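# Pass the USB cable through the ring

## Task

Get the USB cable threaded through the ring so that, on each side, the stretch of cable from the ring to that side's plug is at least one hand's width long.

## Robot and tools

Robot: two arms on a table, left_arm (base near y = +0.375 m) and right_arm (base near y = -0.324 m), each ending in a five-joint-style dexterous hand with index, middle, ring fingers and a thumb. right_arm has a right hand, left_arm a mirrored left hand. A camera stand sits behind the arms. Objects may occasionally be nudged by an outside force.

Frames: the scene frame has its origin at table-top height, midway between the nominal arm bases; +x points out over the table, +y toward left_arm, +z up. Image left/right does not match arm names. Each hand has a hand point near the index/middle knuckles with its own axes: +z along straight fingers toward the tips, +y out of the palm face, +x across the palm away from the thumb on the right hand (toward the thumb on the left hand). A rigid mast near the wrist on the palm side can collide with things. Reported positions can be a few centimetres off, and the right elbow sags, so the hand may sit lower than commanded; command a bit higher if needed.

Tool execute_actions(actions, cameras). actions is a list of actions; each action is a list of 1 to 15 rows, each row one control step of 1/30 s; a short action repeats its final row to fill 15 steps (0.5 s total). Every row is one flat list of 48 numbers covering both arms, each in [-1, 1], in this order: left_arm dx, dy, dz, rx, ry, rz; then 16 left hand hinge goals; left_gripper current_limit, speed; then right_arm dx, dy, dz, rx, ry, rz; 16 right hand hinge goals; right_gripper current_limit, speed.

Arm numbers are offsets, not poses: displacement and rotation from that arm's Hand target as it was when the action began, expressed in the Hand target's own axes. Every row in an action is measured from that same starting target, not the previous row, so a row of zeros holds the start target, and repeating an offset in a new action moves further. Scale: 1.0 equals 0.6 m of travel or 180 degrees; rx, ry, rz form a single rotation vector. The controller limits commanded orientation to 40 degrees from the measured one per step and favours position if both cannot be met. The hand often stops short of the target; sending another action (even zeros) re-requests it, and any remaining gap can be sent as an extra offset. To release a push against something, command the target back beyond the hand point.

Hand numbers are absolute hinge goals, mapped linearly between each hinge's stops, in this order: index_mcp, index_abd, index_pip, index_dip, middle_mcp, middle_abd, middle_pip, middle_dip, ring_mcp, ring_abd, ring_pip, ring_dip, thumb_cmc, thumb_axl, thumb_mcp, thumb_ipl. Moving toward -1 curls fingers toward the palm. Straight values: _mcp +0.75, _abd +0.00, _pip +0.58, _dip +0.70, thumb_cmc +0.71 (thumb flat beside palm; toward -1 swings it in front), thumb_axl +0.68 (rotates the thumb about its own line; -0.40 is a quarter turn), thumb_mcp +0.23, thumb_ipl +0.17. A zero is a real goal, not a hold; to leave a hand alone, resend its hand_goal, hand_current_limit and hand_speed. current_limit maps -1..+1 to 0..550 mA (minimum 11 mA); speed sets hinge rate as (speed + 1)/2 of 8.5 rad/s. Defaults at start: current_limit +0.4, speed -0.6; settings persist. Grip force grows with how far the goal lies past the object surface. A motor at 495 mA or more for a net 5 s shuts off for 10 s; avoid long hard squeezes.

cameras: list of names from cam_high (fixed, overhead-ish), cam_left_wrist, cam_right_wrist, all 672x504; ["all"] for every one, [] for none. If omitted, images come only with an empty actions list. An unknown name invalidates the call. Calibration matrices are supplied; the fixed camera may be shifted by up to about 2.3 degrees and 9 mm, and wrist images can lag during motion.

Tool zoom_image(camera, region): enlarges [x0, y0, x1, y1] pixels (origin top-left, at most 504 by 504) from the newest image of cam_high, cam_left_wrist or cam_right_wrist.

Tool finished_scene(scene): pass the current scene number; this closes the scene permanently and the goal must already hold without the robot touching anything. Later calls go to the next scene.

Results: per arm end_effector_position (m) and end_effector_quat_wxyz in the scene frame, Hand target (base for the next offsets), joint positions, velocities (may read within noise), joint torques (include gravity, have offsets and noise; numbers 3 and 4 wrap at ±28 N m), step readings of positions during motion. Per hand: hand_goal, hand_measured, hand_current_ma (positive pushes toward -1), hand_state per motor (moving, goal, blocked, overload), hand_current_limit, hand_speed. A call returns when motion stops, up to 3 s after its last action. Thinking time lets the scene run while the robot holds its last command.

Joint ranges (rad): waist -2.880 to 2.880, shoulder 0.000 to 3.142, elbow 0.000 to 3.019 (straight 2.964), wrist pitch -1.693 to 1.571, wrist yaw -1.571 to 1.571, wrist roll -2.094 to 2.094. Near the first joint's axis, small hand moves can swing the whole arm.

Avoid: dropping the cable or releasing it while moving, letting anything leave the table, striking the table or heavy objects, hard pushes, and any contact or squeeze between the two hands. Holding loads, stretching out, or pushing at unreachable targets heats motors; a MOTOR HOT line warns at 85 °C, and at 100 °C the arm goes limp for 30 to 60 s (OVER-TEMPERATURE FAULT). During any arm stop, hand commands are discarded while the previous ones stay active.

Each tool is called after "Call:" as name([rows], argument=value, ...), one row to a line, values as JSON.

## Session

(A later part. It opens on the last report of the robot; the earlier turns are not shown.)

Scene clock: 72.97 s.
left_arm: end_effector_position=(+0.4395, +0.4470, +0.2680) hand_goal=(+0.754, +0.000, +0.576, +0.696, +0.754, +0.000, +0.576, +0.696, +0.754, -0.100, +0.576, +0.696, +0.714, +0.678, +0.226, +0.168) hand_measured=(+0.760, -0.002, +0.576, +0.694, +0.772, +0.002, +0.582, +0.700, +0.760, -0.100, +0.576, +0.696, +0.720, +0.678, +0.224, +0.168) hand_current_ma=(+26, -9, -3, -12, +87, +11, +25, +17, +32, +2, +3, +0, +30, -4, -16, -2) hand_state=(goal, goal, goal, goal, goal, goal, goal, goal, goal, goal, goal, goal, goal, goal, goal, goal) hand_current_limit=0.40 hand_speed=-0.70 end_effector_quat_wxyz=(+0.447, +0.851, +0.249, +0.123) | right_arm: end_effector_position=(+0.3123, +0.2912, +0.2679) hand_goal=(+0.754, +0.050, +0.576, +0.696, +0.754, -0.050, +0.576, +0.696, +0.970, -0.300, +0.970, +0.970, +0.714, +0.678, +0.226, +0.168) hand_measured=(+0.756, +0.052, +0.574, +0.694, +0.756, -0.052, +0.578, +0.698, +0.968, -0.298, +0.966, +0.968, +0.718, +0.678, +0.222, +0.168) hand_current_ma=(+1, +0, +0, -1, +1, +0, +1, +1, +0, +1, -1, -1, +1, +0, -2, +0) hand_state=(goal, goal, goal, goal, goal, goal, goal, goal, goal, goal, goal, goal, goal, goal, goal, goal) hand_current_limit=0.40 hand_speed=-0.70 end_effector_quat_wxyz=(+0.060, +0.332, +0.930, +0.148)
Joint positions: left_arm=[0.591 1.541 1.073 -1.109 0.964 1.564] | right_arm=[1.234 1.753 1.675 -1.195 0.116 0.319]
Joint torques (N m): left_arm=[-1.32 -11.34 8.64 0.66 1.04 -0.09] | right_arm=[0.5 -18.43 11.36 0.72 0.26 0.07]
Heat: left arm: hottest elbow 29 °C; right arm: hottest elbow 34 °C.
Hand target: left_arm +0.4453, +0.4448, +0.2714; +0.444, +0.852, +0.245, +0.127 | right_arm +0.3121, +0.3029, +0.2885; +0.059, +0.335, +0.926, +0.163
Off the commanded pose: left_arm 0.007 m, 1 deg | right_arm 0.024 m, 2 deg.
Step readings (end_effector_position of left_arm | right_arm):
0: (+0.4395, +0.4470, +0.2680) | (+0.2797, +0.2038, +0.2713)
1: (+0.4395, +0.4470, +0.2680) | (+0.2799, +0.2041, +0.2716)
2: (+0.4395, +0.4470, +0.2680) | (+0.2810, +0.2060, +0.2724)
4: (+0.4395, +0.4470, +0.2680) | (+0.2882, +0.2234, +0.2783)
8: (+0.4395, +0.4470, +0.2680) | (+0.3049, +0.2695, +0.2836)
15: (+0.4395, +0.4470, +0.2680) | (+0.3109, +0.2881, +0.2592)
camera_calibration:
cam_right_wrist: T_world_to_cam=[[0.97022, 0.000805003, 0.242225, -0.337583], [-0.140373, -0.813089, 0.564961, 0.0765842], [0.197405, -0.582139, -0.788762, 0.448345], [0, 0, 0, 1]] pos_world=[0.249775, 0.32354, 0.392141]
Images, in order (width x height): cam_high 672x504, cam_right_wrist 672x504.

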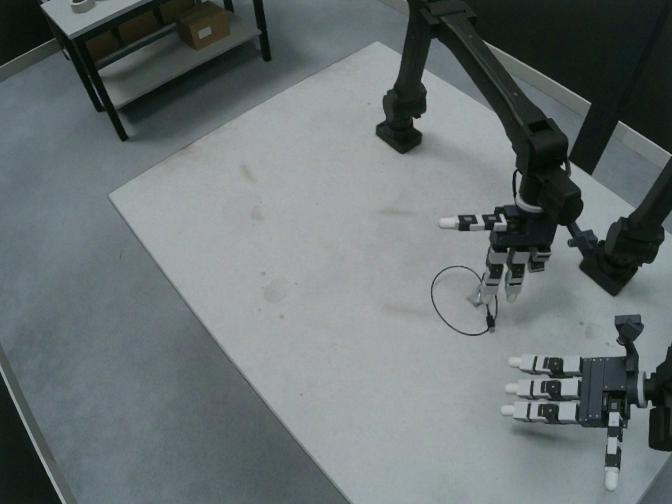

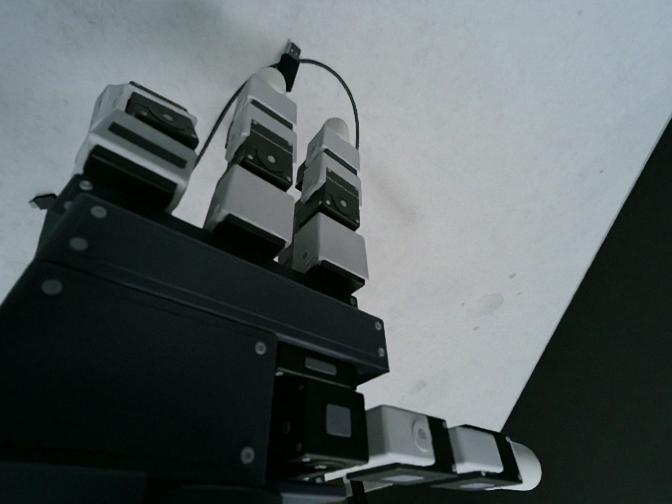

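Call:
zoom_image(camera="cam_right_wrist", region=[250, 20, 330, 100])

Call:
zoom_image(camera="cam_high", region=[470, 290, 520, 340])

Scaled by 6.300 from the camera's 672x504 image, which has a finer 960x720 frame.

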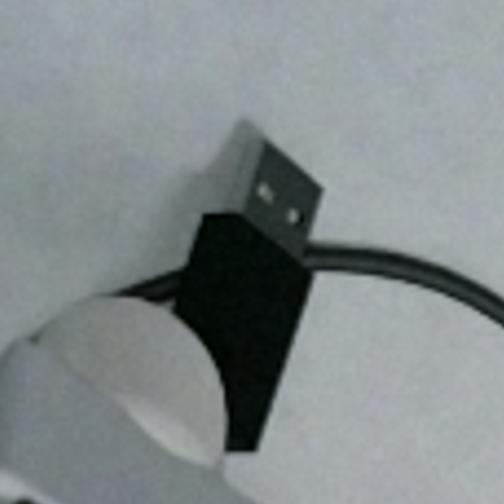

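Scaled by 10.080 from the camera's 672x504 image, which has a finer 960x720 frame.

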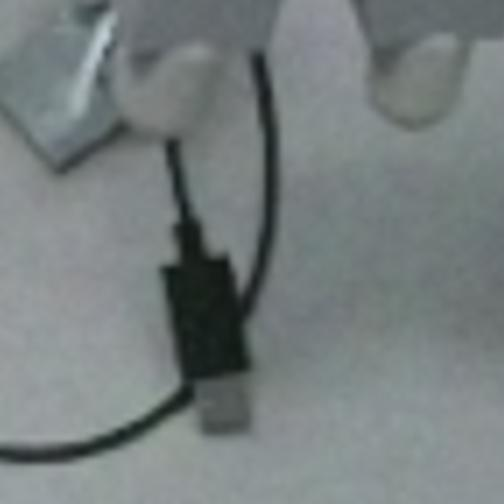

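Call:
execute_actions([
  [[0,0,0,0,0,0,0.754,0,0.576,0.696,0.754,0,0.576,0.696,0.754,-0.1,0.576,0.696,0.714,0.678,0.226,0.168,0.4,-0.7,0.0055,-0.0539,0.1287,0,0.0191,-0.0523,0.754,0.04,0.576,0.696,0.754,-0.04,0.576,0.696,0.97,-0.3,0.97,0.97,0.714,0.678,0.226,0.168,0.4,-0.7]],
], cameras=["cam_high","cam_right_wrist"])

Call:
zoom_image(camera="cam_high", region=[450, 270, 530, 350])

Call:
zoom_image(camera="cam_right_wrist", region=[210, 0, 390, 135])

Scene clock: 76.47 s.
left_arm: end_effector_position=(+0.4395, +0.4470, +0.2680) hand_goal=(+0.754, +0.000, +0.576, +0.696, +0.754, +0.000, +0.576, +0.696, +0.754, -0.100, +0.576, +0.696, +0.714, +0.678, +0.226, +0.168) hand_measured=(+0.760, -0.002, +0.576, +0.694, +0.772, +0.002, +0.582, +0.700, +0.760, -0.100, +0.576, +0.696, +0.720, +0.678, +0.224, +0.168) hand_current_ma=(+26, -9, -3, -12, +87, +11, +25, +17, +32, +2, +3, +0, +30, -4, -16, -2) hand_state=(goal, goal, goal, goal, goal, goal, goal, goal, goal, goal, goal, goal, goal, goal, goal, goal) hand_current_limit=0.40 hand_speed=-0.70 end_effector_quat_wxyz=(+0.447, +0.851, +0.249, +0.123) | right_arm: end_effector_position=(+0.3022, +0.3003, +0.2034) hand_goal=(+0.754, +0.040, +0.576, +0.696, +0.754, -0.040, +0.576, +0.696, +0.970, -0.300, +0.970, +0.970, +0.714, +0.678, +0.226, +0.168) hand_measured=(+0.756, +0.042, +0.574, +0.694, +0.756, -0.042, +0.578, +0.698, +0.968, -0.298, +0.966, +0.968, +0.718, +0.678, +0.222, +0.168) hand_current_ma=(+1, +1, +0, -1, +0, -1, +1, +1, +0, +1, -1, -1, +1, +0, -2, +0) hand_state=(goal, goal, goal, goal, goal, goal, goal, goal, goal, goal, goal, goal, goal, goal, goal, goal) hand_current_limit=0.40 hand_speed=-0.70 end_effector_quat_wxyz=(+0.044, +0.256, +0.952, +0.162)
Joint positions: left_arm=[0.591 1.541 1.073 -1.109 0.964 1.564] | right_arm=[1.218 1.759 1.504 -0.984 0.054 0.153]
Joint torques (N m): left_arm=[-1.26 -11.22 8.65 0.65 1.03 -0.09] | right_arm=[-0.97 -19.14 7.87 1.77 -0.05 -0.12]
Heat: left arm: hottest elbow 29 °C; right arm: hottest elbow 35 °C.
Hand target: left_arm +0.4453, +0.4448, +0.2714; +0.444, +0.852, +0.245, +0.127 | right_arm +0.3072, +0.3020, +0.2049; +0.045, +0.253, +0.952, +0.168
Off the commanded pose: left_arm 0.007 m, 1 deg | right_arm 0.005 m, 1 deg.
Step readings (end_effector_position of left_arm | right_arm):
0: (+0.4395, +0.4470, +0.2680) | (+0.3123, +0.2911, +0.2679)
1: (+0.4395, +0.4470, +0.2680) | (+0.3122, +0.2911, +0.2678)
2: (+0.4395, +0.4470, +0.2680) | (+0.3112, +0.2930, +0.2665)
4: (+0.4395, +0.4470, +0.2680) | (+0.3075, +0.2988, +0.2606)
8: (+0.4395, +0.4470, +0.2680) | (+0.3004, +0.2966, +0.2250)
15: (+0.4395, +0.4470, +0.2680) | (+0.3010, +0.2973, +0.2013)
camera_calibration:
cam_right_wrist: T_world_to_cam=[[0.958125, 0.151061, 0.243264, -0.353722], [-0.00700998, -0.836903, 0.547306, 0.0895247], [0.286265, -0.526093, -0.800799, 0.363555], [0, 0, 0, 1]] pos_world=[0.235465, 0.319621, 0.328185]
Images, in order (width x height): cam_high 672x504, cam_right_wrist 672x504.

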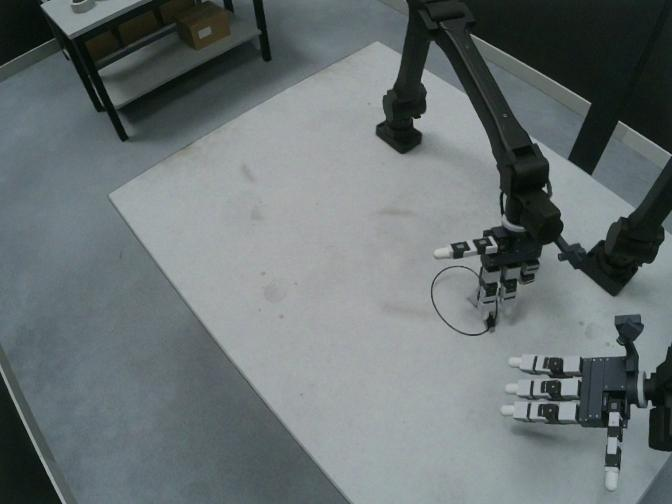

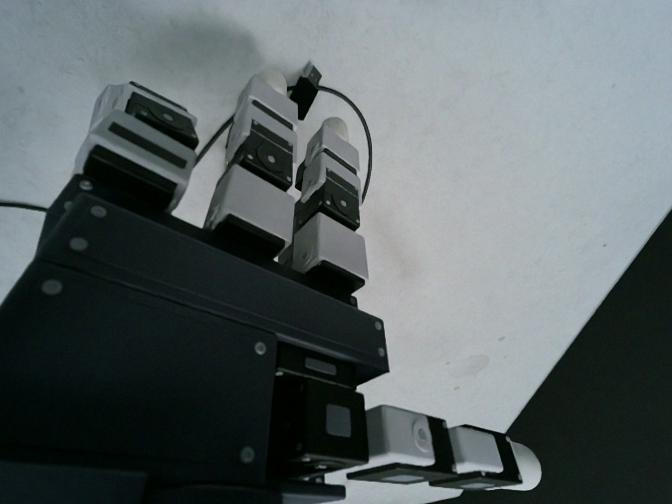

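Scaled by 6.300 from the camera's 672x504 image, which has a finer 960x720 frame.

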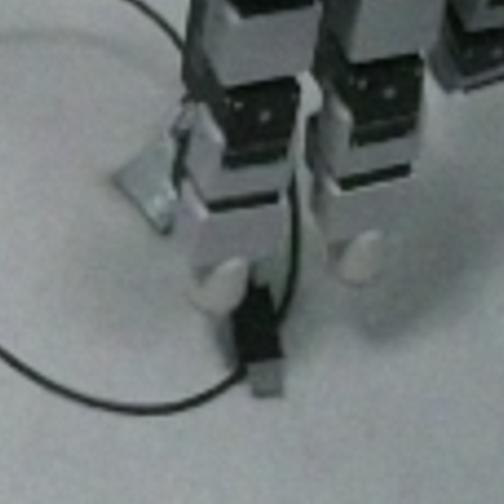

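Scaled by 2.800 from the camera's 672x504 image, which has a finer 960x720 frame.

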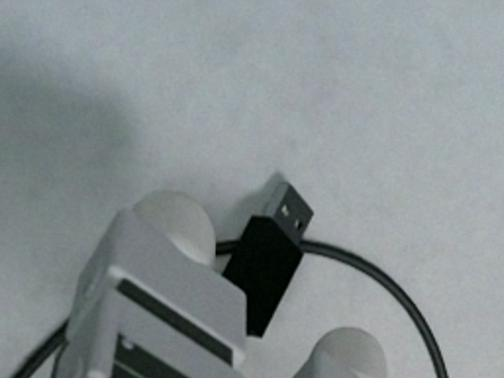

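Call:
execute_actions([
  [[0,0,0,0,0,0,0.754,0,0.576,0.696,0.754,0,0.576,0.696,0.754,-0.1,0.576,0.696,0.714,0.678,0.226,0.168,0.4,-0.7,-0.0101,-0.0238,0.0624,0,0,0,0.754,0.04,0.576,0.696,0.754,-0.04,0.576,0.696,0.97,-0.3,0.97,0.97,0.714,0.678,0.226,0.168,0.4,-0.7]],
], cameras=["cam_high","cam_right_wrist"])

Call:
zoom_image(camera="cam_high", region=[460, 280, 520, 340])

Call:
zoom_image(camera="cam_right_wrist", region=[240, 20, 380, 140])

Scene clock: 77.67 s.
left_arm: end_effector_position=(+0.4395, +0.4470, +0.2680) hand_goal=(+0.754, +0.000, +0.576, +0.696, +0.754, +0.000, +0.576, +0.696, +0.754, -0.100, +0.576, +0.696, +0.714, +0.678, +0.226, +0.168) hand_measured=(+0.760, -0.002, +0.576, +0.694, +0.772, +0.002, +0.582, +0.700, +0.760, -0.100, +0.576, +0.696, +0.720, +0.678, +0.224, +0.168) hand_current_ma=(+26, -9, -3, -12, +87, +11, +25, +17, +32, +2, +3, +0, +30, -4, -16, -2) hand_state=(goal, goal, goal, goal, goal, goal, goal, goal, goal, goal, goal, goal, goal, goal, goal, goal) hand_current_limit=0.40 hand_speed=-0.70 end_effector_quat_wxyz=(+0.447, +0.851, +0.249, +0.123) | right_arm: end_effector_position=(+0.3063, +0.2976, +0.1706) hand_goal=(+0.754, +0.040, +0.576, +0.696, +0.754, -0.040, +0.576, +0.696, +0.970, -0.300, +0.970, +0.970, +0.714, +0.678, +0.226, +0.168) hand_measured=(+0.756, +0.042, +0.574, +0.694, +0.756, -0.042, +0.578, +0.698, +0.968, -0.298, +0.966, +0.968, +0.718, +0.678, +0.222, +0.168) hand_current_ma=(+1, +1, +0, -1, +0, -1, +1, +1, +0, +1, -1, -1, +1, +0, -2, +0) hand_state=(goal, goal, goal, goal, goal, goal, goal, goal, goal, goal, goal, goal, goal, goal, goal, goal) hand_current_limit=0.40 hand_speed=-0.70 end_effector_quat_wxyz=(+0.044, +0.255, +0.951, +0.167)
Joint positions: left_arm=[0.591 1.541 1.073 -1.109 0.964 1.564] | right_arm=[1.209 1.776 1.434 -0.883 0.049 0.142]
Joint torques (N m): left_arm=[-1.32 -11.22 8.65 0.64 1.04 -0.1] | right_arm=[-0.85 -17.44 7.53 1.7 -0.03 -0.25]
Heat: left arm: hottest elbow 30 °C; right arm: hottest elbow 35 °C.
Hand target: left_arm +0.4453, +0.4448, +0.2714; +0.444, +0.852, +0.245, +0.127 | right_arm +0.3120, +0.2984, +0.1647; +0.045, +0.253, +0.952, +0.168
Off the commanded pose: left_arm 0.007 m, 1 deg | right_arm 0.008 m, 0 deg.
Step readings (end_effector_position of left_arm | right_arm):
0: (+0.4395, +0.4470, +0.2680) | (+0.3022, +0.3004, +0.2034)
1: (+0.4395, +0.4470, +0.2680) | (+0.3021, +0.3004, +0.2033)
2: (+0.4395, +0.4470, +0.2680) | (+0.3024, +0.3008, +0.2024)
4: (+0.4395, +0.4470, +0.2680) | (+0.3043, +0.3018, +0.1986)
8: (+0.4395, +0.4470, +0.2680) | (+0.3038, +0.2974, +0.1820)
15: (+0.4395, +0.4470, +0.2680) | (+0.3062, +0.2969, +0.1701)
camera_calibration:
cam_right_wrist: T_world_to_cam=[[0.956869, 0.150657, 0.248405, -0.34969], [-0.00693365, -0.842946, 0.537953, 0.108579], [0.290438, -0.516473, -0.805544, 0.331248], [0, 0, 0, 1]] pos_world=[0.239153, 0.31529, 0.295289]
Images, in order (width x height): cam_high 672x504, cam_right_wrist 672x504.

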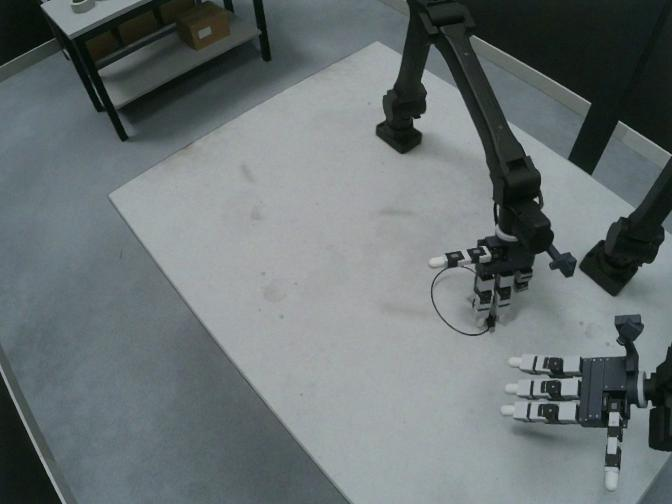

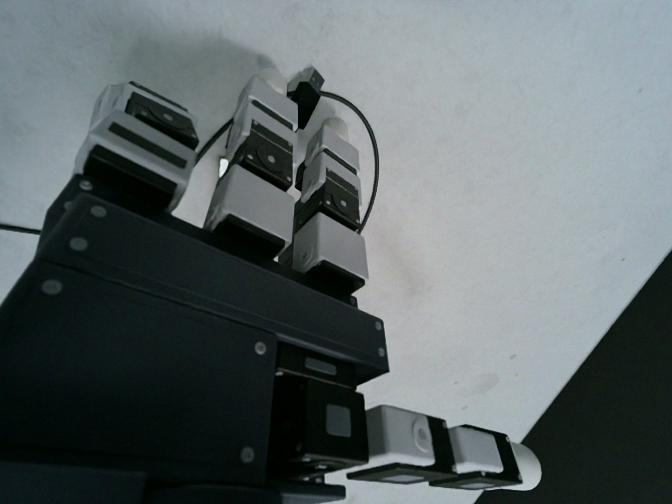

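Scaled by 8.400 from the camera's 672x504 image, which has a finer 960x720 frame.

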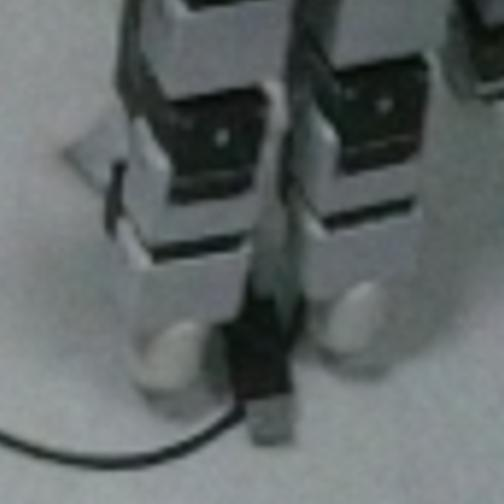

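Scaled by 3.600 from the camera's 672x504 image, which has a finer 960x720 frame.

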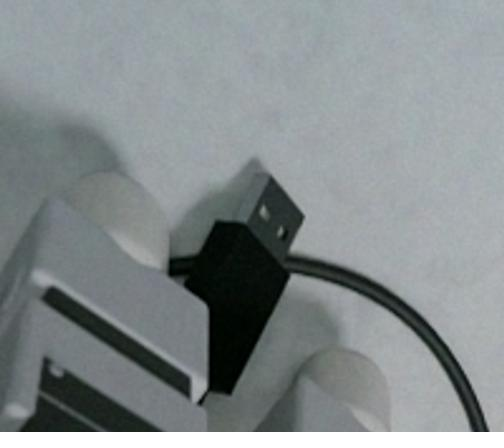

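Call:
execute_actions([
  [[0,0,0,0,0,0,0.754,0,0.576,0.696,0.754,0,0.576,0.696,0.754,-0.1,0.576,0.696,0.714,0.678,0.226,0.168,0.4,-0.7,0.001,-0.0072,0.0152,0,0,0,0.754,0.04,0.576,0.696,0.754,-0.04,0.576,0.696,0.97,-0.3,0.97,0.97,0.714,0.678,0.226,0.168,0.4,-0.7]],
  [[0,0,0,0,0,0,0.754,0,0.576,0.696,0.754,0,0.576,0.696,0.754,-0.1,0.576,0.696,0.714,0.678,0.226,0.168,0.4,-0.7,0,0,0,0,0,0,0.754,-0.22,0.576,0.696,0.754,0.22,0.576,0.696,0.97,-0.3,0.97,0.97,0.714,0.678,0.226,0.168,0.5,-0.8]],
], cameras=["cam_high","cam_right_wrist"])

Call:
zoom_image(camera="cam_high", region=[460, 280, 520, 340])

Call:
zoom_image(camera="cam_right_wrist", region=[240, 20, 380, 140])

Scene clock: 79.10 s.
left_arm: end_effector_position=(+0.4395, +0.4470, +0.2680) hand_goal=(+0.754, +0.000, +0.576, +0.696, +0.754, +0.000, +0.576, +0.696, +0.754, -0.100, +0.576, +0.696, +0.714, +0.678, +0.226, +0.168) hand_measured=(+0.760, -0.002, +0.576, +0.694, +0.772, +0.002, +0.582, +0.700, +0.760, -0.100, +0.576, +0.696, +0.720, +0.678, +0.224, +0.168) hand_current_ma=(+26, -9, -3, -12, +87, +11, +25, +17, +32, +2, +3, +0, +30, -4, -16, -2) hand_state=(goal, goal, goal, goal, goal, goal, goal, goal, goal, goal, goal, goal, goal, goal, goal, goal) hand_current_limit=0.40 hand_speed=-0.70 end_effector_quat_wxyz=(+0.447, +0.851, +0.249, +0.123) | right_arm: end_effector_position=(+0.3063, +0.2977, +0.1663) hand_goal=(+0.754, -0.220, +0.576, +0.696, +0.754, +0.220, +0.576, +0.696, +0.970, -0.300, +0.970, +0.970, +0.714, +0.678, +0.226, +0.168) hand_measured=(+0.756, -0.054, +0.574, +0.694, +0.756, +0.058, +0.578, +0.698, +0.968, -0.298, +0.966, +0.968, +0.718, +0.678, +0.222, +0.168) hand_current_ma=(+1, +412, +0, -1, +0, -412, +1, +1, +0, +1, -1, -1, +1, +0, -2, +0) hand_state=(goal, blocked, goal, goal, goal, blocked, goal, goal, goal, goal, goal, goal, goal, goal, goal, goal) hand_current_limit=0.50 hand_speed=-0.80 end_effector_quat_wxyz=(+0.044, +0.255, +0.950, +0.172)
Joint positions: left_arm=[0.591 1.541 1.073 -1.109 0.964 1.564] | right_arm=[1.209 1.777 1.419 -0.858 0.049 0.142]
Joint torques (N m): left_arm=[-1.26 -11.34 8.64 0.69 1.03 -0.1] | right_arm=[0.03 -17.44 7.32 1.84 0 -0.17]
Heat: left arm: hottest elbow 30 °C; right arm: hottest elbow 35 °C.
Hand target: left_arm +0.4453, +0.4448, +0.2714; +0.444, +0.852, +0.245, +0.127 | right_arm +0.3109, +0.2979, +0.1547; +0.044, +0.253, +0.952, +0.168
Off the commanded pose: left_arm 0.007 m, 1 deg | right_arm 0.013 m, 1 deg.
Step readings (end_effector_position of left_arm | right_arm):
0: (+0.4395, +0.4470, +0.2680) | (+0.3063, +0.2976, +0.1706)
1: (+0.4395, +0.4470, +0.2680) | (+0.3063, +0.2976, +0.1706)
2: (+0.4395, +0.4470, +0.2680) | (+0.3064, +0.2979, +0.1707)
4: (+0.4395, +0.4470, +0.2680) | (+0.3067, +0.2986, +0.1705)
8: (+0.4395, +0.4470, +0.2680) | (+0.3064, +0.2979, +0.1678)
15: (+0.4395, +0.4470, +0.2680) | (+0.3063, +0.2976, +0.1663)
16: (+0.4395, +0.4470, +0.2680) | (+0.3064, +0.2977, +0.1664)
17: (+0.4395, +0.4470, +0.2680) | (+0.3064, +0.2977, +0.1664)
19: (+0.4395, +0.4470, +0.2680) | (+0.3064, +0.2977, +0.1664)
23: (+0.4395, +0.4470, +0.2680) | (+0.3063, +0.2977, +0.1663)
30: (+0.4395, +0.4470, +0.2680) | (+0.3063, +0.2977, +0.1663)
camera_calibration:
cam_right_wrist: T_world_to_cam=[[0.956072, 0.148561, 0.252696, -0.348521], [-0.00843837, -0.847753, 0.530324, 0.114151], [0.293009, -0.50916, -0.80926, 0.325679], [0, 0, 0, 1]] pos_world=[0.238747, 0.314371, 0.291092]
Images, in order (width x height): cam_high 672x504, cam_right_wrist 672x504.

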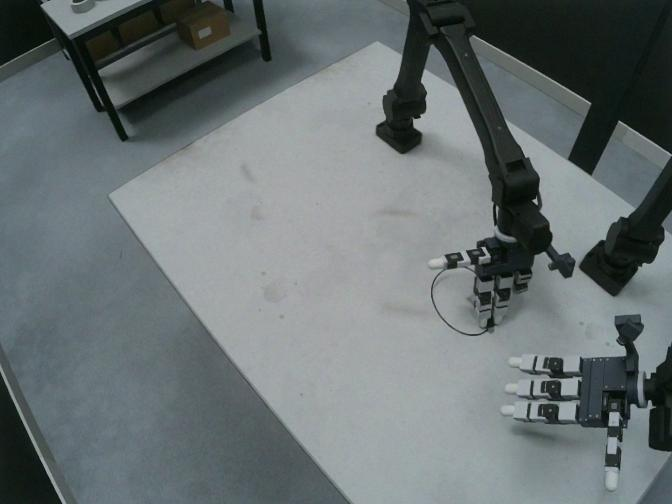

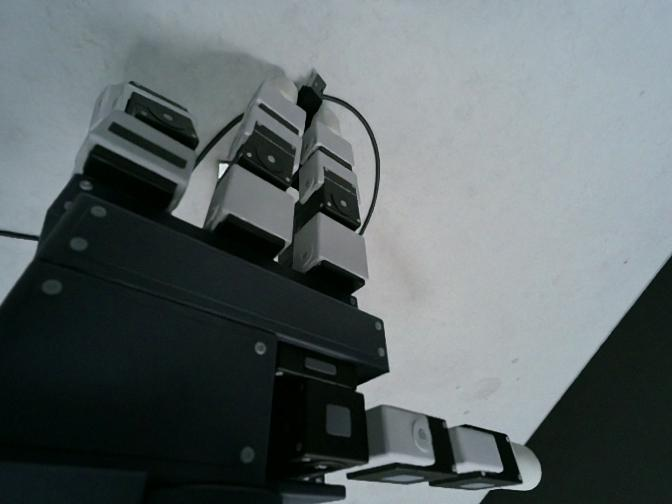

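Scaled by 8.400 from the camera's 672x504 image, which has a finer 960x720 frame.

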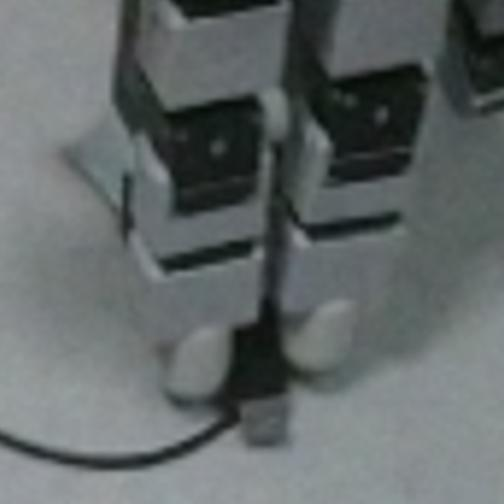

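Scaled by 3.600 from the camera's 672x504 image, which has a finer 960x720 frame.

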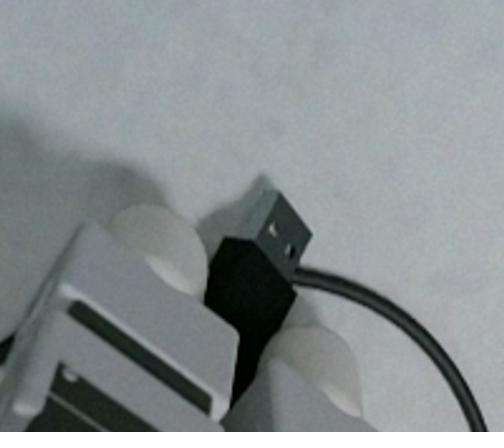

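Call:
execute_actions([
  [[0.0512,-0.0148,-0.1665,0,0.0455,-0.0319,0.754,0,0.576,0.696,0.754,0,0.576,0.696,0.754,-0.1,0.576,0.696,0.714,0.678,0.226,0.168,0.4,-0.7,-0.0258,0.1175,-0.041,0,0,0,0.754,-0.22,0.576,0.696,0.754,0.22,0.576,0.696,0.97,-0.3,0.97,0.97,0.714,0.678,0.226,0.168,0.5,-0.8]],
], cameras=["cam_high","cam_right_wrist"])

Call:
zoom_image(camera="cam_high", region=[440, 240, 560, 360])

Scene clock: 80.67 s.
left_arm: end_effector_position=(+0.4161, +0.5297, +0.3002) hand_goal=(+0.754, +0.000, +0.576, +0.696, +0.754, +0.000, +0.576, +0.696, +0.754, -0.100, +0.576, +0.696, +0.714, +0.678, +0.226, +0.168) hand_measured=(+0.760, -0.002, +0.576, +0.694, +0.770, +0.002, +0.582, +0.700, +0.760, -0.100, +0.576, +0.696, +0.720, +0.678, +0.224, +0.168) hand_current_ma=(+30, -9, -2, -12, +78, +10, +23, +17, +32, +2, +3, +0, +30, -4, -16, -2) hand_state=(goal, goal, goal, goal, goal, goal, goal, goal, goal, goal, goal, goal, goal, goal, goal, goal) hand_current_limit=0.40 hand_speed=-0.70 end_effector_quat_wxyz=(+0.439, +0.821, +0.336, +0.145) | right_arm: end_effector_position=(+0.3481, +0.3266, +0.1885) hand_goal=(+0.754, -0.220, +0.576, +0.696, +0.754, +0.220, +0.576, +0.696, +0.970, -0.300, +0.970, +0.970, +0.714, +0.678, +0.226, +0.168) hand_measured=(+0.756, -0.054, +0.574, +0.694, +0.756, +0.058, +0.578, +0.698, +0.968, -0.298, +0.966, +0.968, +0.718, +0.678, +0.222, +0.168) hand_current_ma=(+1, +412, +0, -1, +1, -412, +1, +1, +0, +1, -1, -1, +1, +0, -2, +0) hand_state=(goal, blocked, goal, goal, goal, blocked, goal, goal, goal, goal, goal, goal, goal, goal, goal, goal) hand_current_limit=0.50 hand_speed=-0.80 end_effector_quat_wxyz=(+0.043, +0.260, +0.952, +0.157)
Joint positions: left_arm=[0.773 1.505 1.128 -1.24 0.96 1.559] | right_arm=[1.163 1.88 1.642 -1.007 0.036 0.107]
Joint torques (N m): left_arm=[-0.79 -11.16 12.1 -0.27 1.19 0.21] | right_arm=[-0.32 -18.84 11.3 0.91 0.01 -0.18]
Heat: left arm: hottest elbow 30 °C; right arm: hottest elbow 35 °C.
Hand target: left_arm +0.4252, +0.5347, +0.3215; +0.431, +0.828, +0.318, +0.166 | right_arm +0.3531, +0.3406, +0.2020; +0.045, +0.253, +0.952, +0.168
Off the commanded pose: left_arm 0.024 m, 3 deg | right_arm 0.020 m, 1 deg.
Step readings (end_effector_position of left_arm | right_arm):
0: (+0.4395, +0.4470, +0.2680) | (+0.3063, +0.2977, +0.1663)
1: (+0.4395, +0.4470, +0.2680) | (+0.3063, +0.2978, +0.1661)
2: (+0.4390, +0.4483, +0.2681) | (+0.3080, +0.2976, +0.1659)
4: (+0.4352, +0.4563, +0.2695) | (+0.3113, +0.3017, +0.1667)
8: (+0.4212, +0.4970, +0.2804) | (+0.3314, +0.3197, +0.1789)
15: (+0.4167, +0.5302, +0.2997) | (+0.3483, +0.3260, +0.1953)
camera_calibration:
cam_right_wrist: T_world_to_cam=[[0.960359, 0.146983, 0.23687, -0.396312], [-0.00932011, -0.8323, 0.554247, 0.117987], [0.278612, -0.534484, -0.797937, 0.357185], [0, 0, 0, 1]] pos_world=[0.282186, 0.347361, 0.313491]
Images, in order (width x height): cam_high 672x504, cam_right_wrist 672x504.

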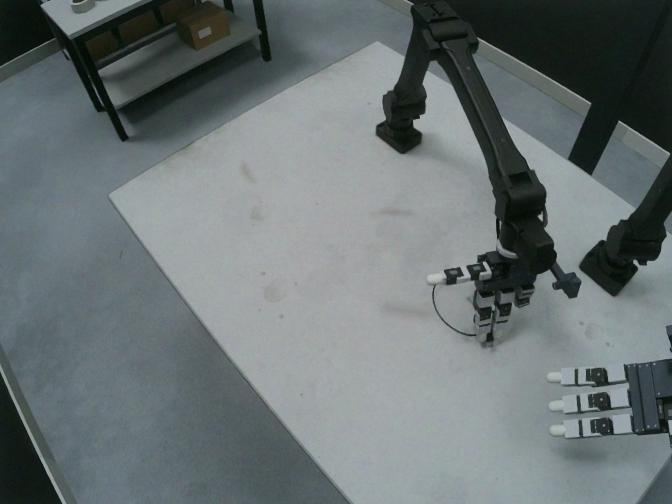

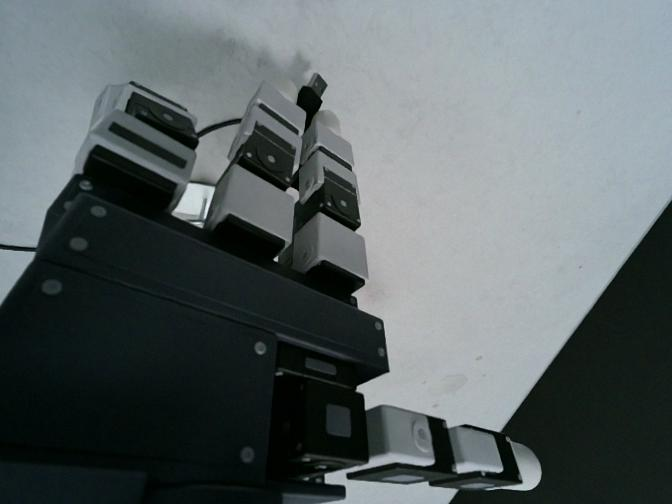

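Scaled by 4.200 from the camera's 672x504 image, which has a finer 960x720 frame.

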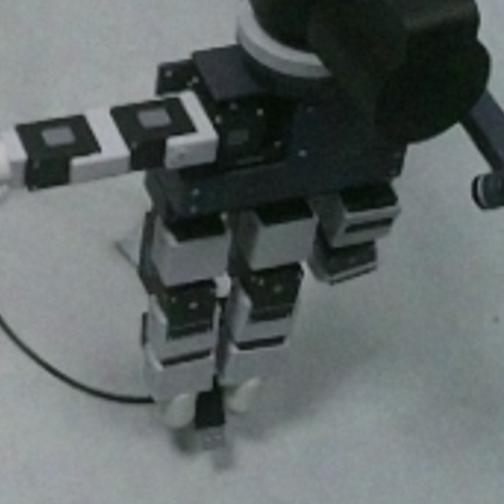

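Call:
execute_actions([
  [[0,0,0,0,0,0,0.754,0,0.576,0.696,0.754,0,0.576,0.696,0.754,-0.1,0.576,0.696,0.714,0.678,0.226,0.168,0.4,-0.7,-0.0719,0.0527,0.0282,0,0,0,0.754,-0.22,0.576,0.696,0.754,0.22,0.576,0.696,0.97,-0.3,0.97,0.97,0.714,0.678,0.226,0.168,0.5,-0.8]],
], cameras=["cam_high","cam_right_wrist"])

Call:
zoom_image(camera="cam_high", region=[420, 240, 560, 380])

Scene clock: 82.23 s.
left_arm: end_effector_position=(+0.4161, +0.5297, +0.3002) hand_goal=(+0.754, +0.000, +0.576, +0.696, +0.754, +0.000, +0.576, +0.696, +0.754, -0.100, +0.576, +0.696, +0.714, +0.678, +0.226, +0.168) hand_measured=(+0.760, -0.002, +0.576, +0.694, +0.770, +0.002, +0.582, +0.700, +0.760, -0.100, +0.576, +0.696, +0.720, +0.678, +0.224, +0.168) hand_current_ma=(+30, -9, -2, -12, +78, +10, +23, +17, +32, +2, +3, +0, +30, -4, -16, -2) hand_state=(goal, goal, goal, goal, goal, goal, goal, goal, goal, goal, goal, goal, goal, goal, goal, goal) hand_current_limit=0.40 hand_speed=-0.70 end_effector_quat_wxyz=(+0.439, +0.821, +0.336, +0.145) | right_arm: end_effector_position=(+0.4075, +0.3336, +0.1828) hand_goal=(+0.754, -0.220, +0.576, +0.696, +0.754, +0.220, +0.576, +0.696, +0.970, -0.300, +0.970, +0.970, +0.714, +0.678, +0.226, +0.168) hand_measured=(+0.764, -0.054, +0.580, +0.696, +0.750, +0.060, +0.574, +0.696, +0.968, -0.298, +0.966, +0.968, +0.718, +0.678, +0.222, +0.168) hand_current_ma=(+7, +413, +1, +0, -2, -412, +0, +0, +0, +1, -1, -1, +1, +0, -2, +0) hand_state=(goal, blocked, goal, goal, goal, blocked, goal, goal, goal, goal, goal, goal, goal, goal, goal, goal) hand_current_limit=0.50 hand_speed=-0.80 end_effector_quat_wxyz=(+0.042, +0.264, +0.951, +0.156)
Joint positions: left_arm=[0.773 1.505 1.128 -1.24 0.96 1.559] | right_arm=[1.082 1.972 1.767 -1.042 0.011 0.039]
Joint torques (N m): left_arm=[-0.79 -11.16 12.23 -0.31 1.18 0.22] | right_arm=[0.32 -20.48 11.51 0.75 -0.02 -0.22]
Heat: left arm: hottest elbow 30 °C; right arm: hottest elbow 35 °C.
Hand target: left_arm +0.4252, +0.5347, +0.3215; +0.431, +0.828, +0.318, +0.166 | right_arm +0.4082, +0.3498, +0.1968; +0.045, +0.253, +0.952, +0.168
Off the commanded pose: left_arm 0.024 m, 3 deg | right_arm 0.022 m, 2 deg.
Step readings (end_effector_position of left_arm | right_arm):
0: (+0.4161, +0.5297, +0.3002) | (+0.3481, +0.3266, +0.1885)
1: (+0.4161, +0.5297, +0.3002) | (+0.3482, +0.3266, +0.1886)
2: (+0.4161, +0.5297, +0.3002) | (+0.3493, +0.3272, +0.1886)
4: (+0.4161, +0.5297, +0.3002) | (+0.3541, +0.3333, +0.1902)
8: (+0.4161, +0.5297, +0.3002) | (+0.3800, +0.3401, +0.1913)
15: (+0.4161, +0.5297, +0.3002) | (+0.4082, +0.3311, +0.1809)
camera_calibration:
cam_right_wrist: T_world_to_cam=[[0.962277, 0.138999, 0.233886, -0.450678], [-0.0147039, -0.83182, 0.55485, 0.129428], [0.271674, -0.537359, -0.798398, 0.343698], [0, 0, 0, 1]] pos_world=[0.342206, 0.354994, 0.308001]
Images, in order (width x height): cam_high 672x504, cam_right_wrist 672x504.

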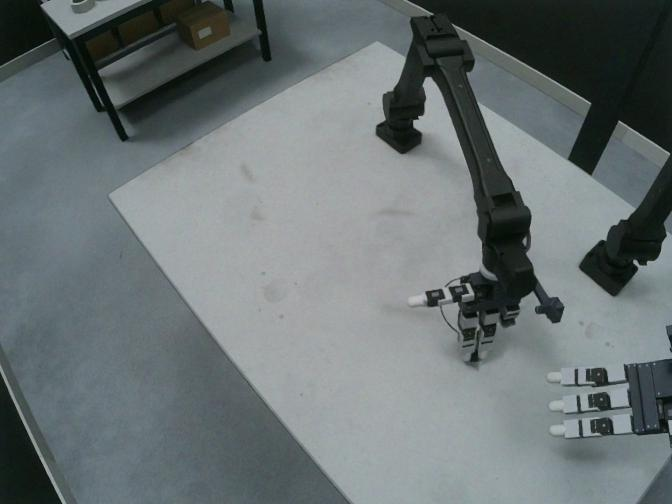

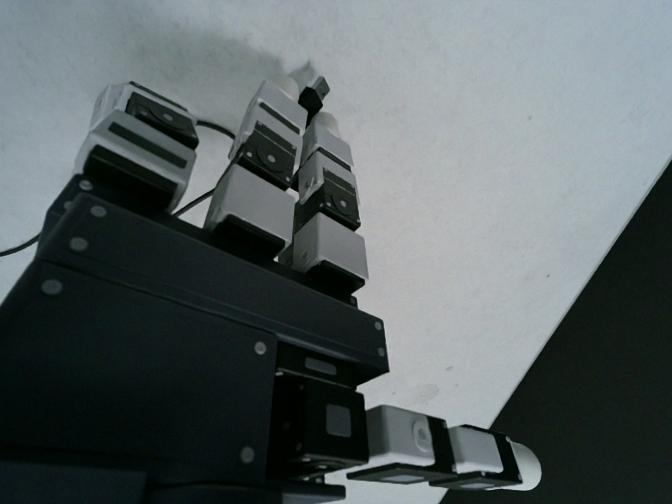

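Scaled by 3.600 from the camera's 672x504 image, which has a finer 960x720 frame.

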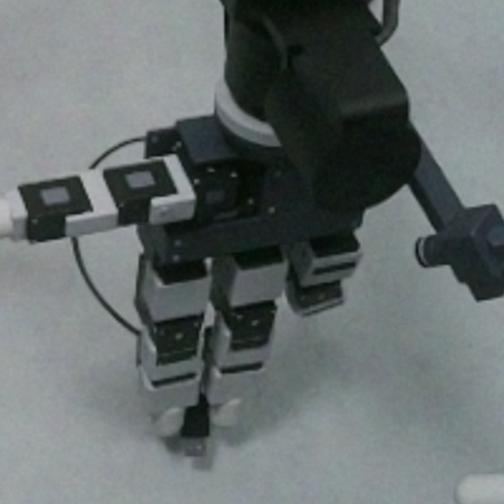

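Call:
execute_actions([
  [[0,0,0,0,0,0,0.754,0,0.576,0.696,0.754,0,0.576,0.696,0.754,-0.1,0.576,0.696,0.714,0.678,0.226,0.168,0.4,-0.7,-0.0696,0.03,0.0196,0,0,0,0.754,-0.22,0.576,0.696,0.754,0.22,0.576,0.696,0.97,-0.3,0.97,0.97,0.714,0.678,0.226,0.168,0.5,-0.8]],
], cameras=["all"])

Call:
zoom_image(camera="cam_high", region=[420, 220, 560, 380])

Scene clock: 83.37 s.
left_arm: end_effector_position=(+0.4161, +0.5297, +0.3002) hand_goal=(+0.754, +0.000, +0.576, +0.696, +0.754, +0.000, +0.576, +0.696, +0.754, -0.100, +0.576, +0.696, +0.714, +0.678, +0.226, +0.168) hand_measured=(+0.760, -0.002, +0.576, +0.694, +0.770, +0.002, +0.582, +0.700, +0.760, -0.100, +0.576, +0.696, +0.720, +0.678, +0.224, +0.168) hand_current_ma=(+30, -9, -2, -12, +78, +10, +23, +17, +32, +2, +3, +0, +30, -4, -16, -2) hand_state=(goal, goal, goal, goal, goal, goal, goal, goal, goal, goal, goal, goal, goal, goal, goal, goal) hand_current_limit=0.40 hand_speed=-0.70 end_effector_quat_wxyz=(+0.439, +0.821, +0.336, +0.145) | right_arm: end_effector_position=(+0.4513, +0.3332, +0.1795) hand_goal=(+0.754, -0.220, +0.576, +0.696, +0.754, +0.220, +0.576, +0.696, +0.970, -0.300, +0.970, +0.970, +0.714, +0.678, +0.226, +0.168) hand_measured=(+0.768, -0.054, +0.582, +0.698, +0.748, +0.064, +0.572, +0.696, +0.968, -0.298, +0.966, +0.968, +0.718, +0.678, +0.222, +0.168) hand_current_ma=(+12, +412, +3, +1, -4, -405, -1, +0, +0, +1, -1, -1, +1, +0, -2, +0) hand_state=(goal, blocked, goal, goal, goal, blocked, goal, goal, goal, goal, goal, goal, goal, goal, goal, goal) hand_current_limit=0.50 hand_speed=-0.80 end_effector_quat_wxyz=(+0.041, +0.262, +0.951, +0.157)
Joint positions: left_arm=[0.773 1.505 1.128 -1.24 0.96 1.559] | right_arm=[1.022 2.034 1.856 -1.067 -0.011 -0.02]
Joint torques (N m): left_arm=[-0.79 -11.22 12.18 -0.32 1.18 0.21] | right_arm=[0.32 -21.36 11.71 0.8 -0.05 -0.14]
Heat: left arm: hottest elbow 30 °C; right arm: hottest elbow 35 °C.
Hand target: left_arm +0.4252, +0.5347, +0.3215; +0.431, +0.828, +0.318, +0.166 | right_arm +0.4548, +0.3474, +0.1921; +0.045, +0.253, +0.952, +0.168
Off the commanded pose: left_arm 0.024 m, 3 deg | right_arm 0.019 m, 2 deg.
Step readings (end_effector_position of left_arm | right_arm):
0: (+0.4161, +0.5297, +0.3002) | (+0.4075, +0.3336, +0.1828)
1: (+0.4161, +0.5297, +0.3002) | (+0.4075, +0.3338, +0.1830)
2: (+0.4161, +0.5297, +0.3002) | (+0.4074, +0.3346, +0.1829)
4: (+0.4161, +0.5297, +0.3002) | (+0.4100, +0.3388, +0.1843)
8: (+0.4161, +0.5297, +0.3002) | (+0.4272, +0.3424, +0.1859)
15: (+0.4161, +0.5297, +0.3002) | (+0.4507, +0.3321, +0.1784)
camera_calibration:
cam_left_wrist: T_world_to_cam=[[-0.858179, -0.266056, -0.439026, 0.593159], [-0.278905, 0.95963, -0.0363632, -0.424334], [0.430977, 0.0912405, -0.897738, 0.166147], [0, 0, 0, 1]] pos_world=[0.319082, 0.549858, 0.394138]
cam_right_wrist: T_world_to_cam=[[0.96196, 0.141888, 0.233455, -0.492634], [-0.0113206, -0.833111, 0.55299, 0.130881], [0.272957, -0.534597, -0.799813, 0.327797], [0, 0, 0, 1]] pos_world=[0.385901, 0.354176, 0.304808]

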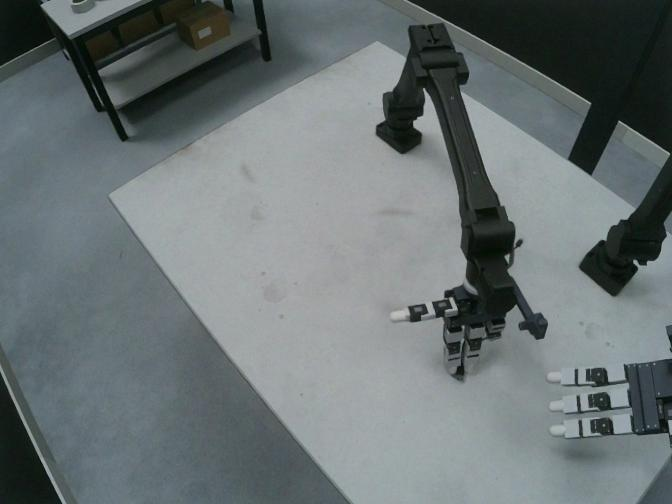

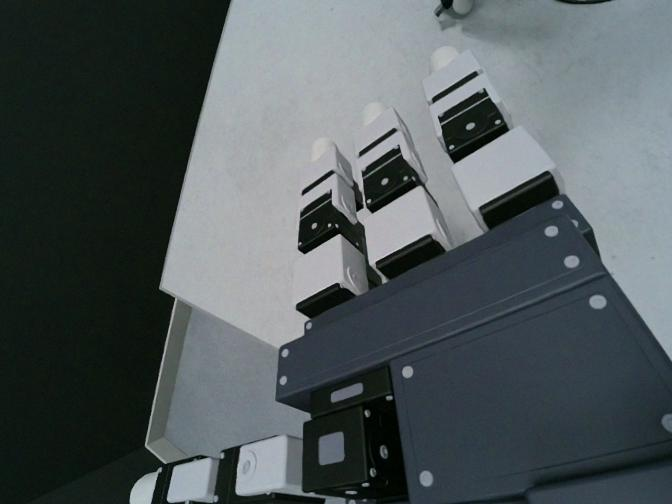

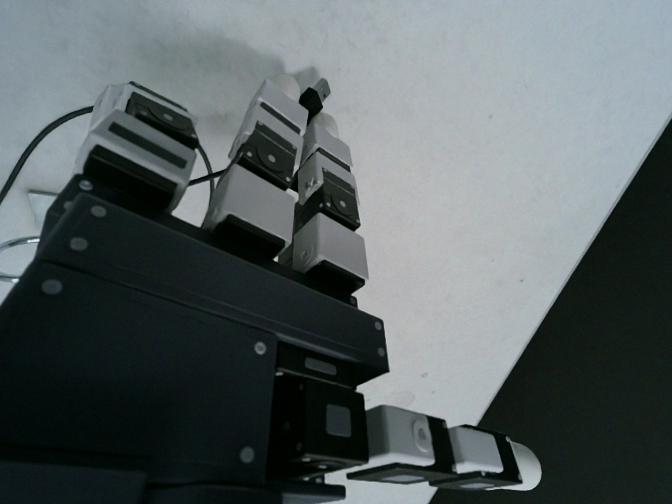

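Scaled by 3.150 from the camera's 672x504 image, which has a finer 960x720 frame.

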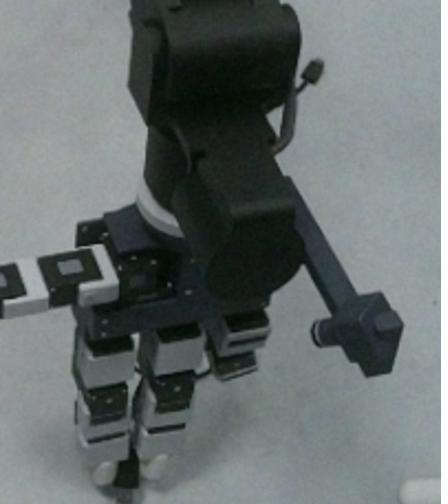

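Call:
execute_actions([
  [[0,0,0,0,0,0,0.754,0,0.576,0.696,0.754,0,0.576,0.696,0.754,-0.1,0.576,0.696,0.714,0.678,0.226,0.168,0.4,-0.7,-0.0083,-0.0376,0.0609,0,0,0,0.754,-0.22,0.576,0.696,0.754,0.22,0.576,0.696,0.97,-0.3,0.97,0.97,0.714,0.678,0.226,0.168,0.5,-0.8]],
], cameras=["cam_high","cam_right_wrist"])

Call:
zoom_image(camera="cam_high", region=[430, 340, 490, 400])

Call:
zoom_image(camera="cam_right_wrist", region=[240, 20, 380, 140])

Scene clock: 84.33 s.
left_arm: end_effector_position=(+0.4161, +0.5297, +0.3002) hand_goal=(+0.754, +0.000, +0.576, +0.696, +0.754, +0.000, +0.576, +0.696, +0.754, -0.100, +0.576, +0.696, +0.714, +0.678, +0.226, +0.168) hand_measured=(+0.760, -0.002, +0.576, +0.694, +0.770, +0.002, +0.582, +0.700, +0.760, -0.100, +0.576, +0.696, +0.720, +0.678, +0.224, +0.168) hand_current_ma=(+30, -9, -2, -12, +78, +10, +23, +17, +32, +2, +3, +0, +30, -4, -16, -2) hand_state=(goal, goal, goal, goal, goal, goal, goal, goal, goal, goal, goal, goal, goal, goal, goal, goal) hand_current_limit=0.40 hand_speed=-0.70 end_effector_quat_wxyz=(+0.439, +0.821, +0.336, +0.145) | right_arm: end_effector_position=(+0.4522, +0.3373, +0.1657) hand_goal=(+0.754, -0.220, +0.576, +0.696, +0.754, +0.220, +0.576, +0.696, +0.970, -0.300, +0.970, +0.970, +0.714, +0.678, +0.226, +0.168) hand_measured=(+0.770, -0.058, +0.584, +0.700, +0.744, +0.064, +0.570, +0.694, +0.968, -0.298, +0.966, +0.968, +0.718, +0.678, +0.222, +0.168) hand_current_ma=(+16, +413, +4, +1, -7, -398, -3, -1, +0, +1, -1, -1, +1, +0, -2, +0) hand_state=(goal, blocked, goal, goal, goal, blocked, goal, goal, goal, goal, goal, goal, goal, goal, goal, goal) hand_current_limit=0.50 hand_speed=-0.80 end_effector_quat_wxyz=(+0.045, +0.257, +0.950, +0.174)
Joint positions: left_arm=[0.773 1.505 1.128 -1.24 0.96 1.559] | right_arm=[1.022 2.036 1.807 -0.981 -0.015 -0.029]
Joint torques (N m): left_arm=[-0.67 -11.34 12.21 -0.31 1.18 0.22] | right_arm=[-0.32 -21.01 7.32 1.81 -0.03 -0.17]
Heat: left arm: hottest elbow 30 °C; right arm: hottest elbow 35 °C.
Hand target: left_arm +0.4252, +0.5347, +0.3215; +0.431, +0.828, +0.318, +0.166 | right_arm +0.4547, +0.3374, +0.1498; +0.044, +0.253, +0.952, +0.168
Off the commanded pose: left_arm 0.024 m, 3 deg | right_arm 0.016 m, 1 deg.
Step readings (end_effector_position of left_arm | right_arm):
0: (+0.4161, +0.5297, +0.3002) | (+0.4512, +0.3333, +0.1795)
1: (+0.4161, +0.5297, +0.3002) | (+0.4512, +0.3333, +0.1795)
2: (+0.4161, +0.5297, +0.3002) | (+0.4514, +0.3336, +0.1799)
4: (+0.4161, +0.5297, +0.3002) | (+0.4527, +0.3363, +0.1801)
8: (+0.4161, +0.5297, +0.3002) | (+0.4527, +0.3371, +0.1715)
15: (+0.4161, +0.5297, +0.3002) | (+0.4521, +0.3371, +0.1657)
camera_calibration:
cam_right_wrist: T_world_to_cam=[[0.956284, 0.143424, 0.254856, -0.492381], [-0.0132425, -0.849346, 0.52767, 0.152482], [0.292141, -0.507977, -0.810316, 0.302677], [0, 0, 0, 1]] pos_world=[0.384451, 0.353882, 0.29029]
Images, in order (width x height): cam_high 672x504, cam_right_wrist 672x504.

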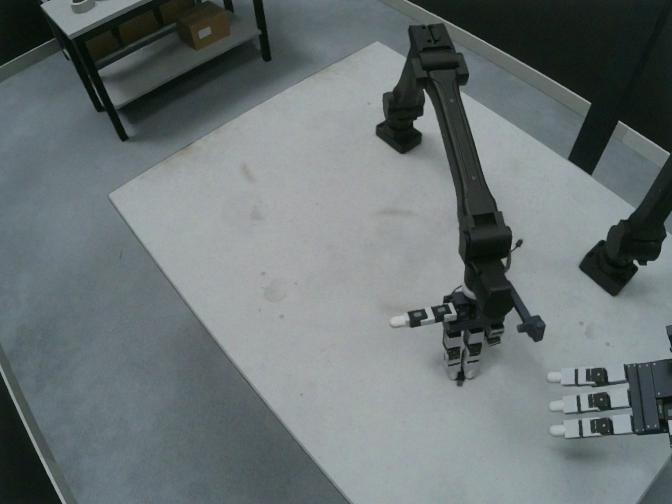

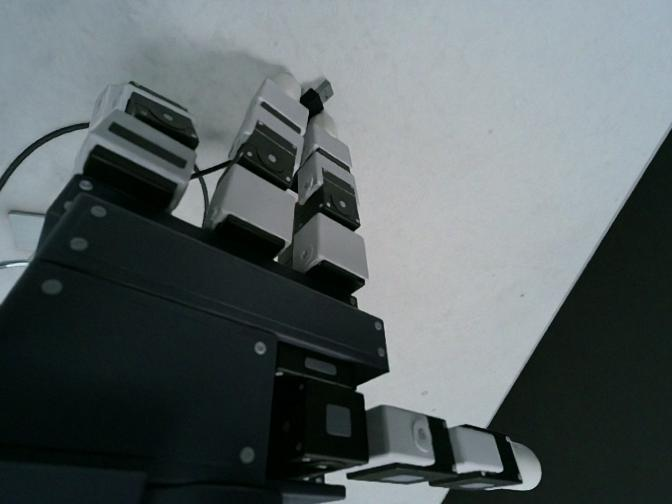

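Scaled by 8.400 from the camera's 672x504 image, which has a finer 960x720 frame.

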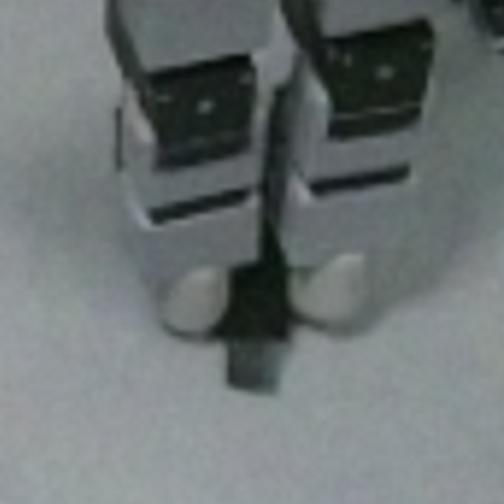

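Scaled by 3.600 from the camera's 672x504 image, which has a finer 960x720 frame.

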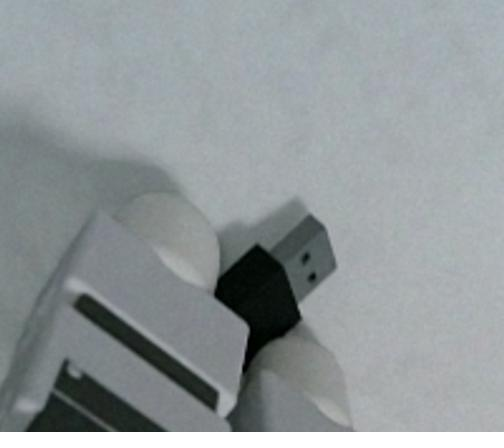

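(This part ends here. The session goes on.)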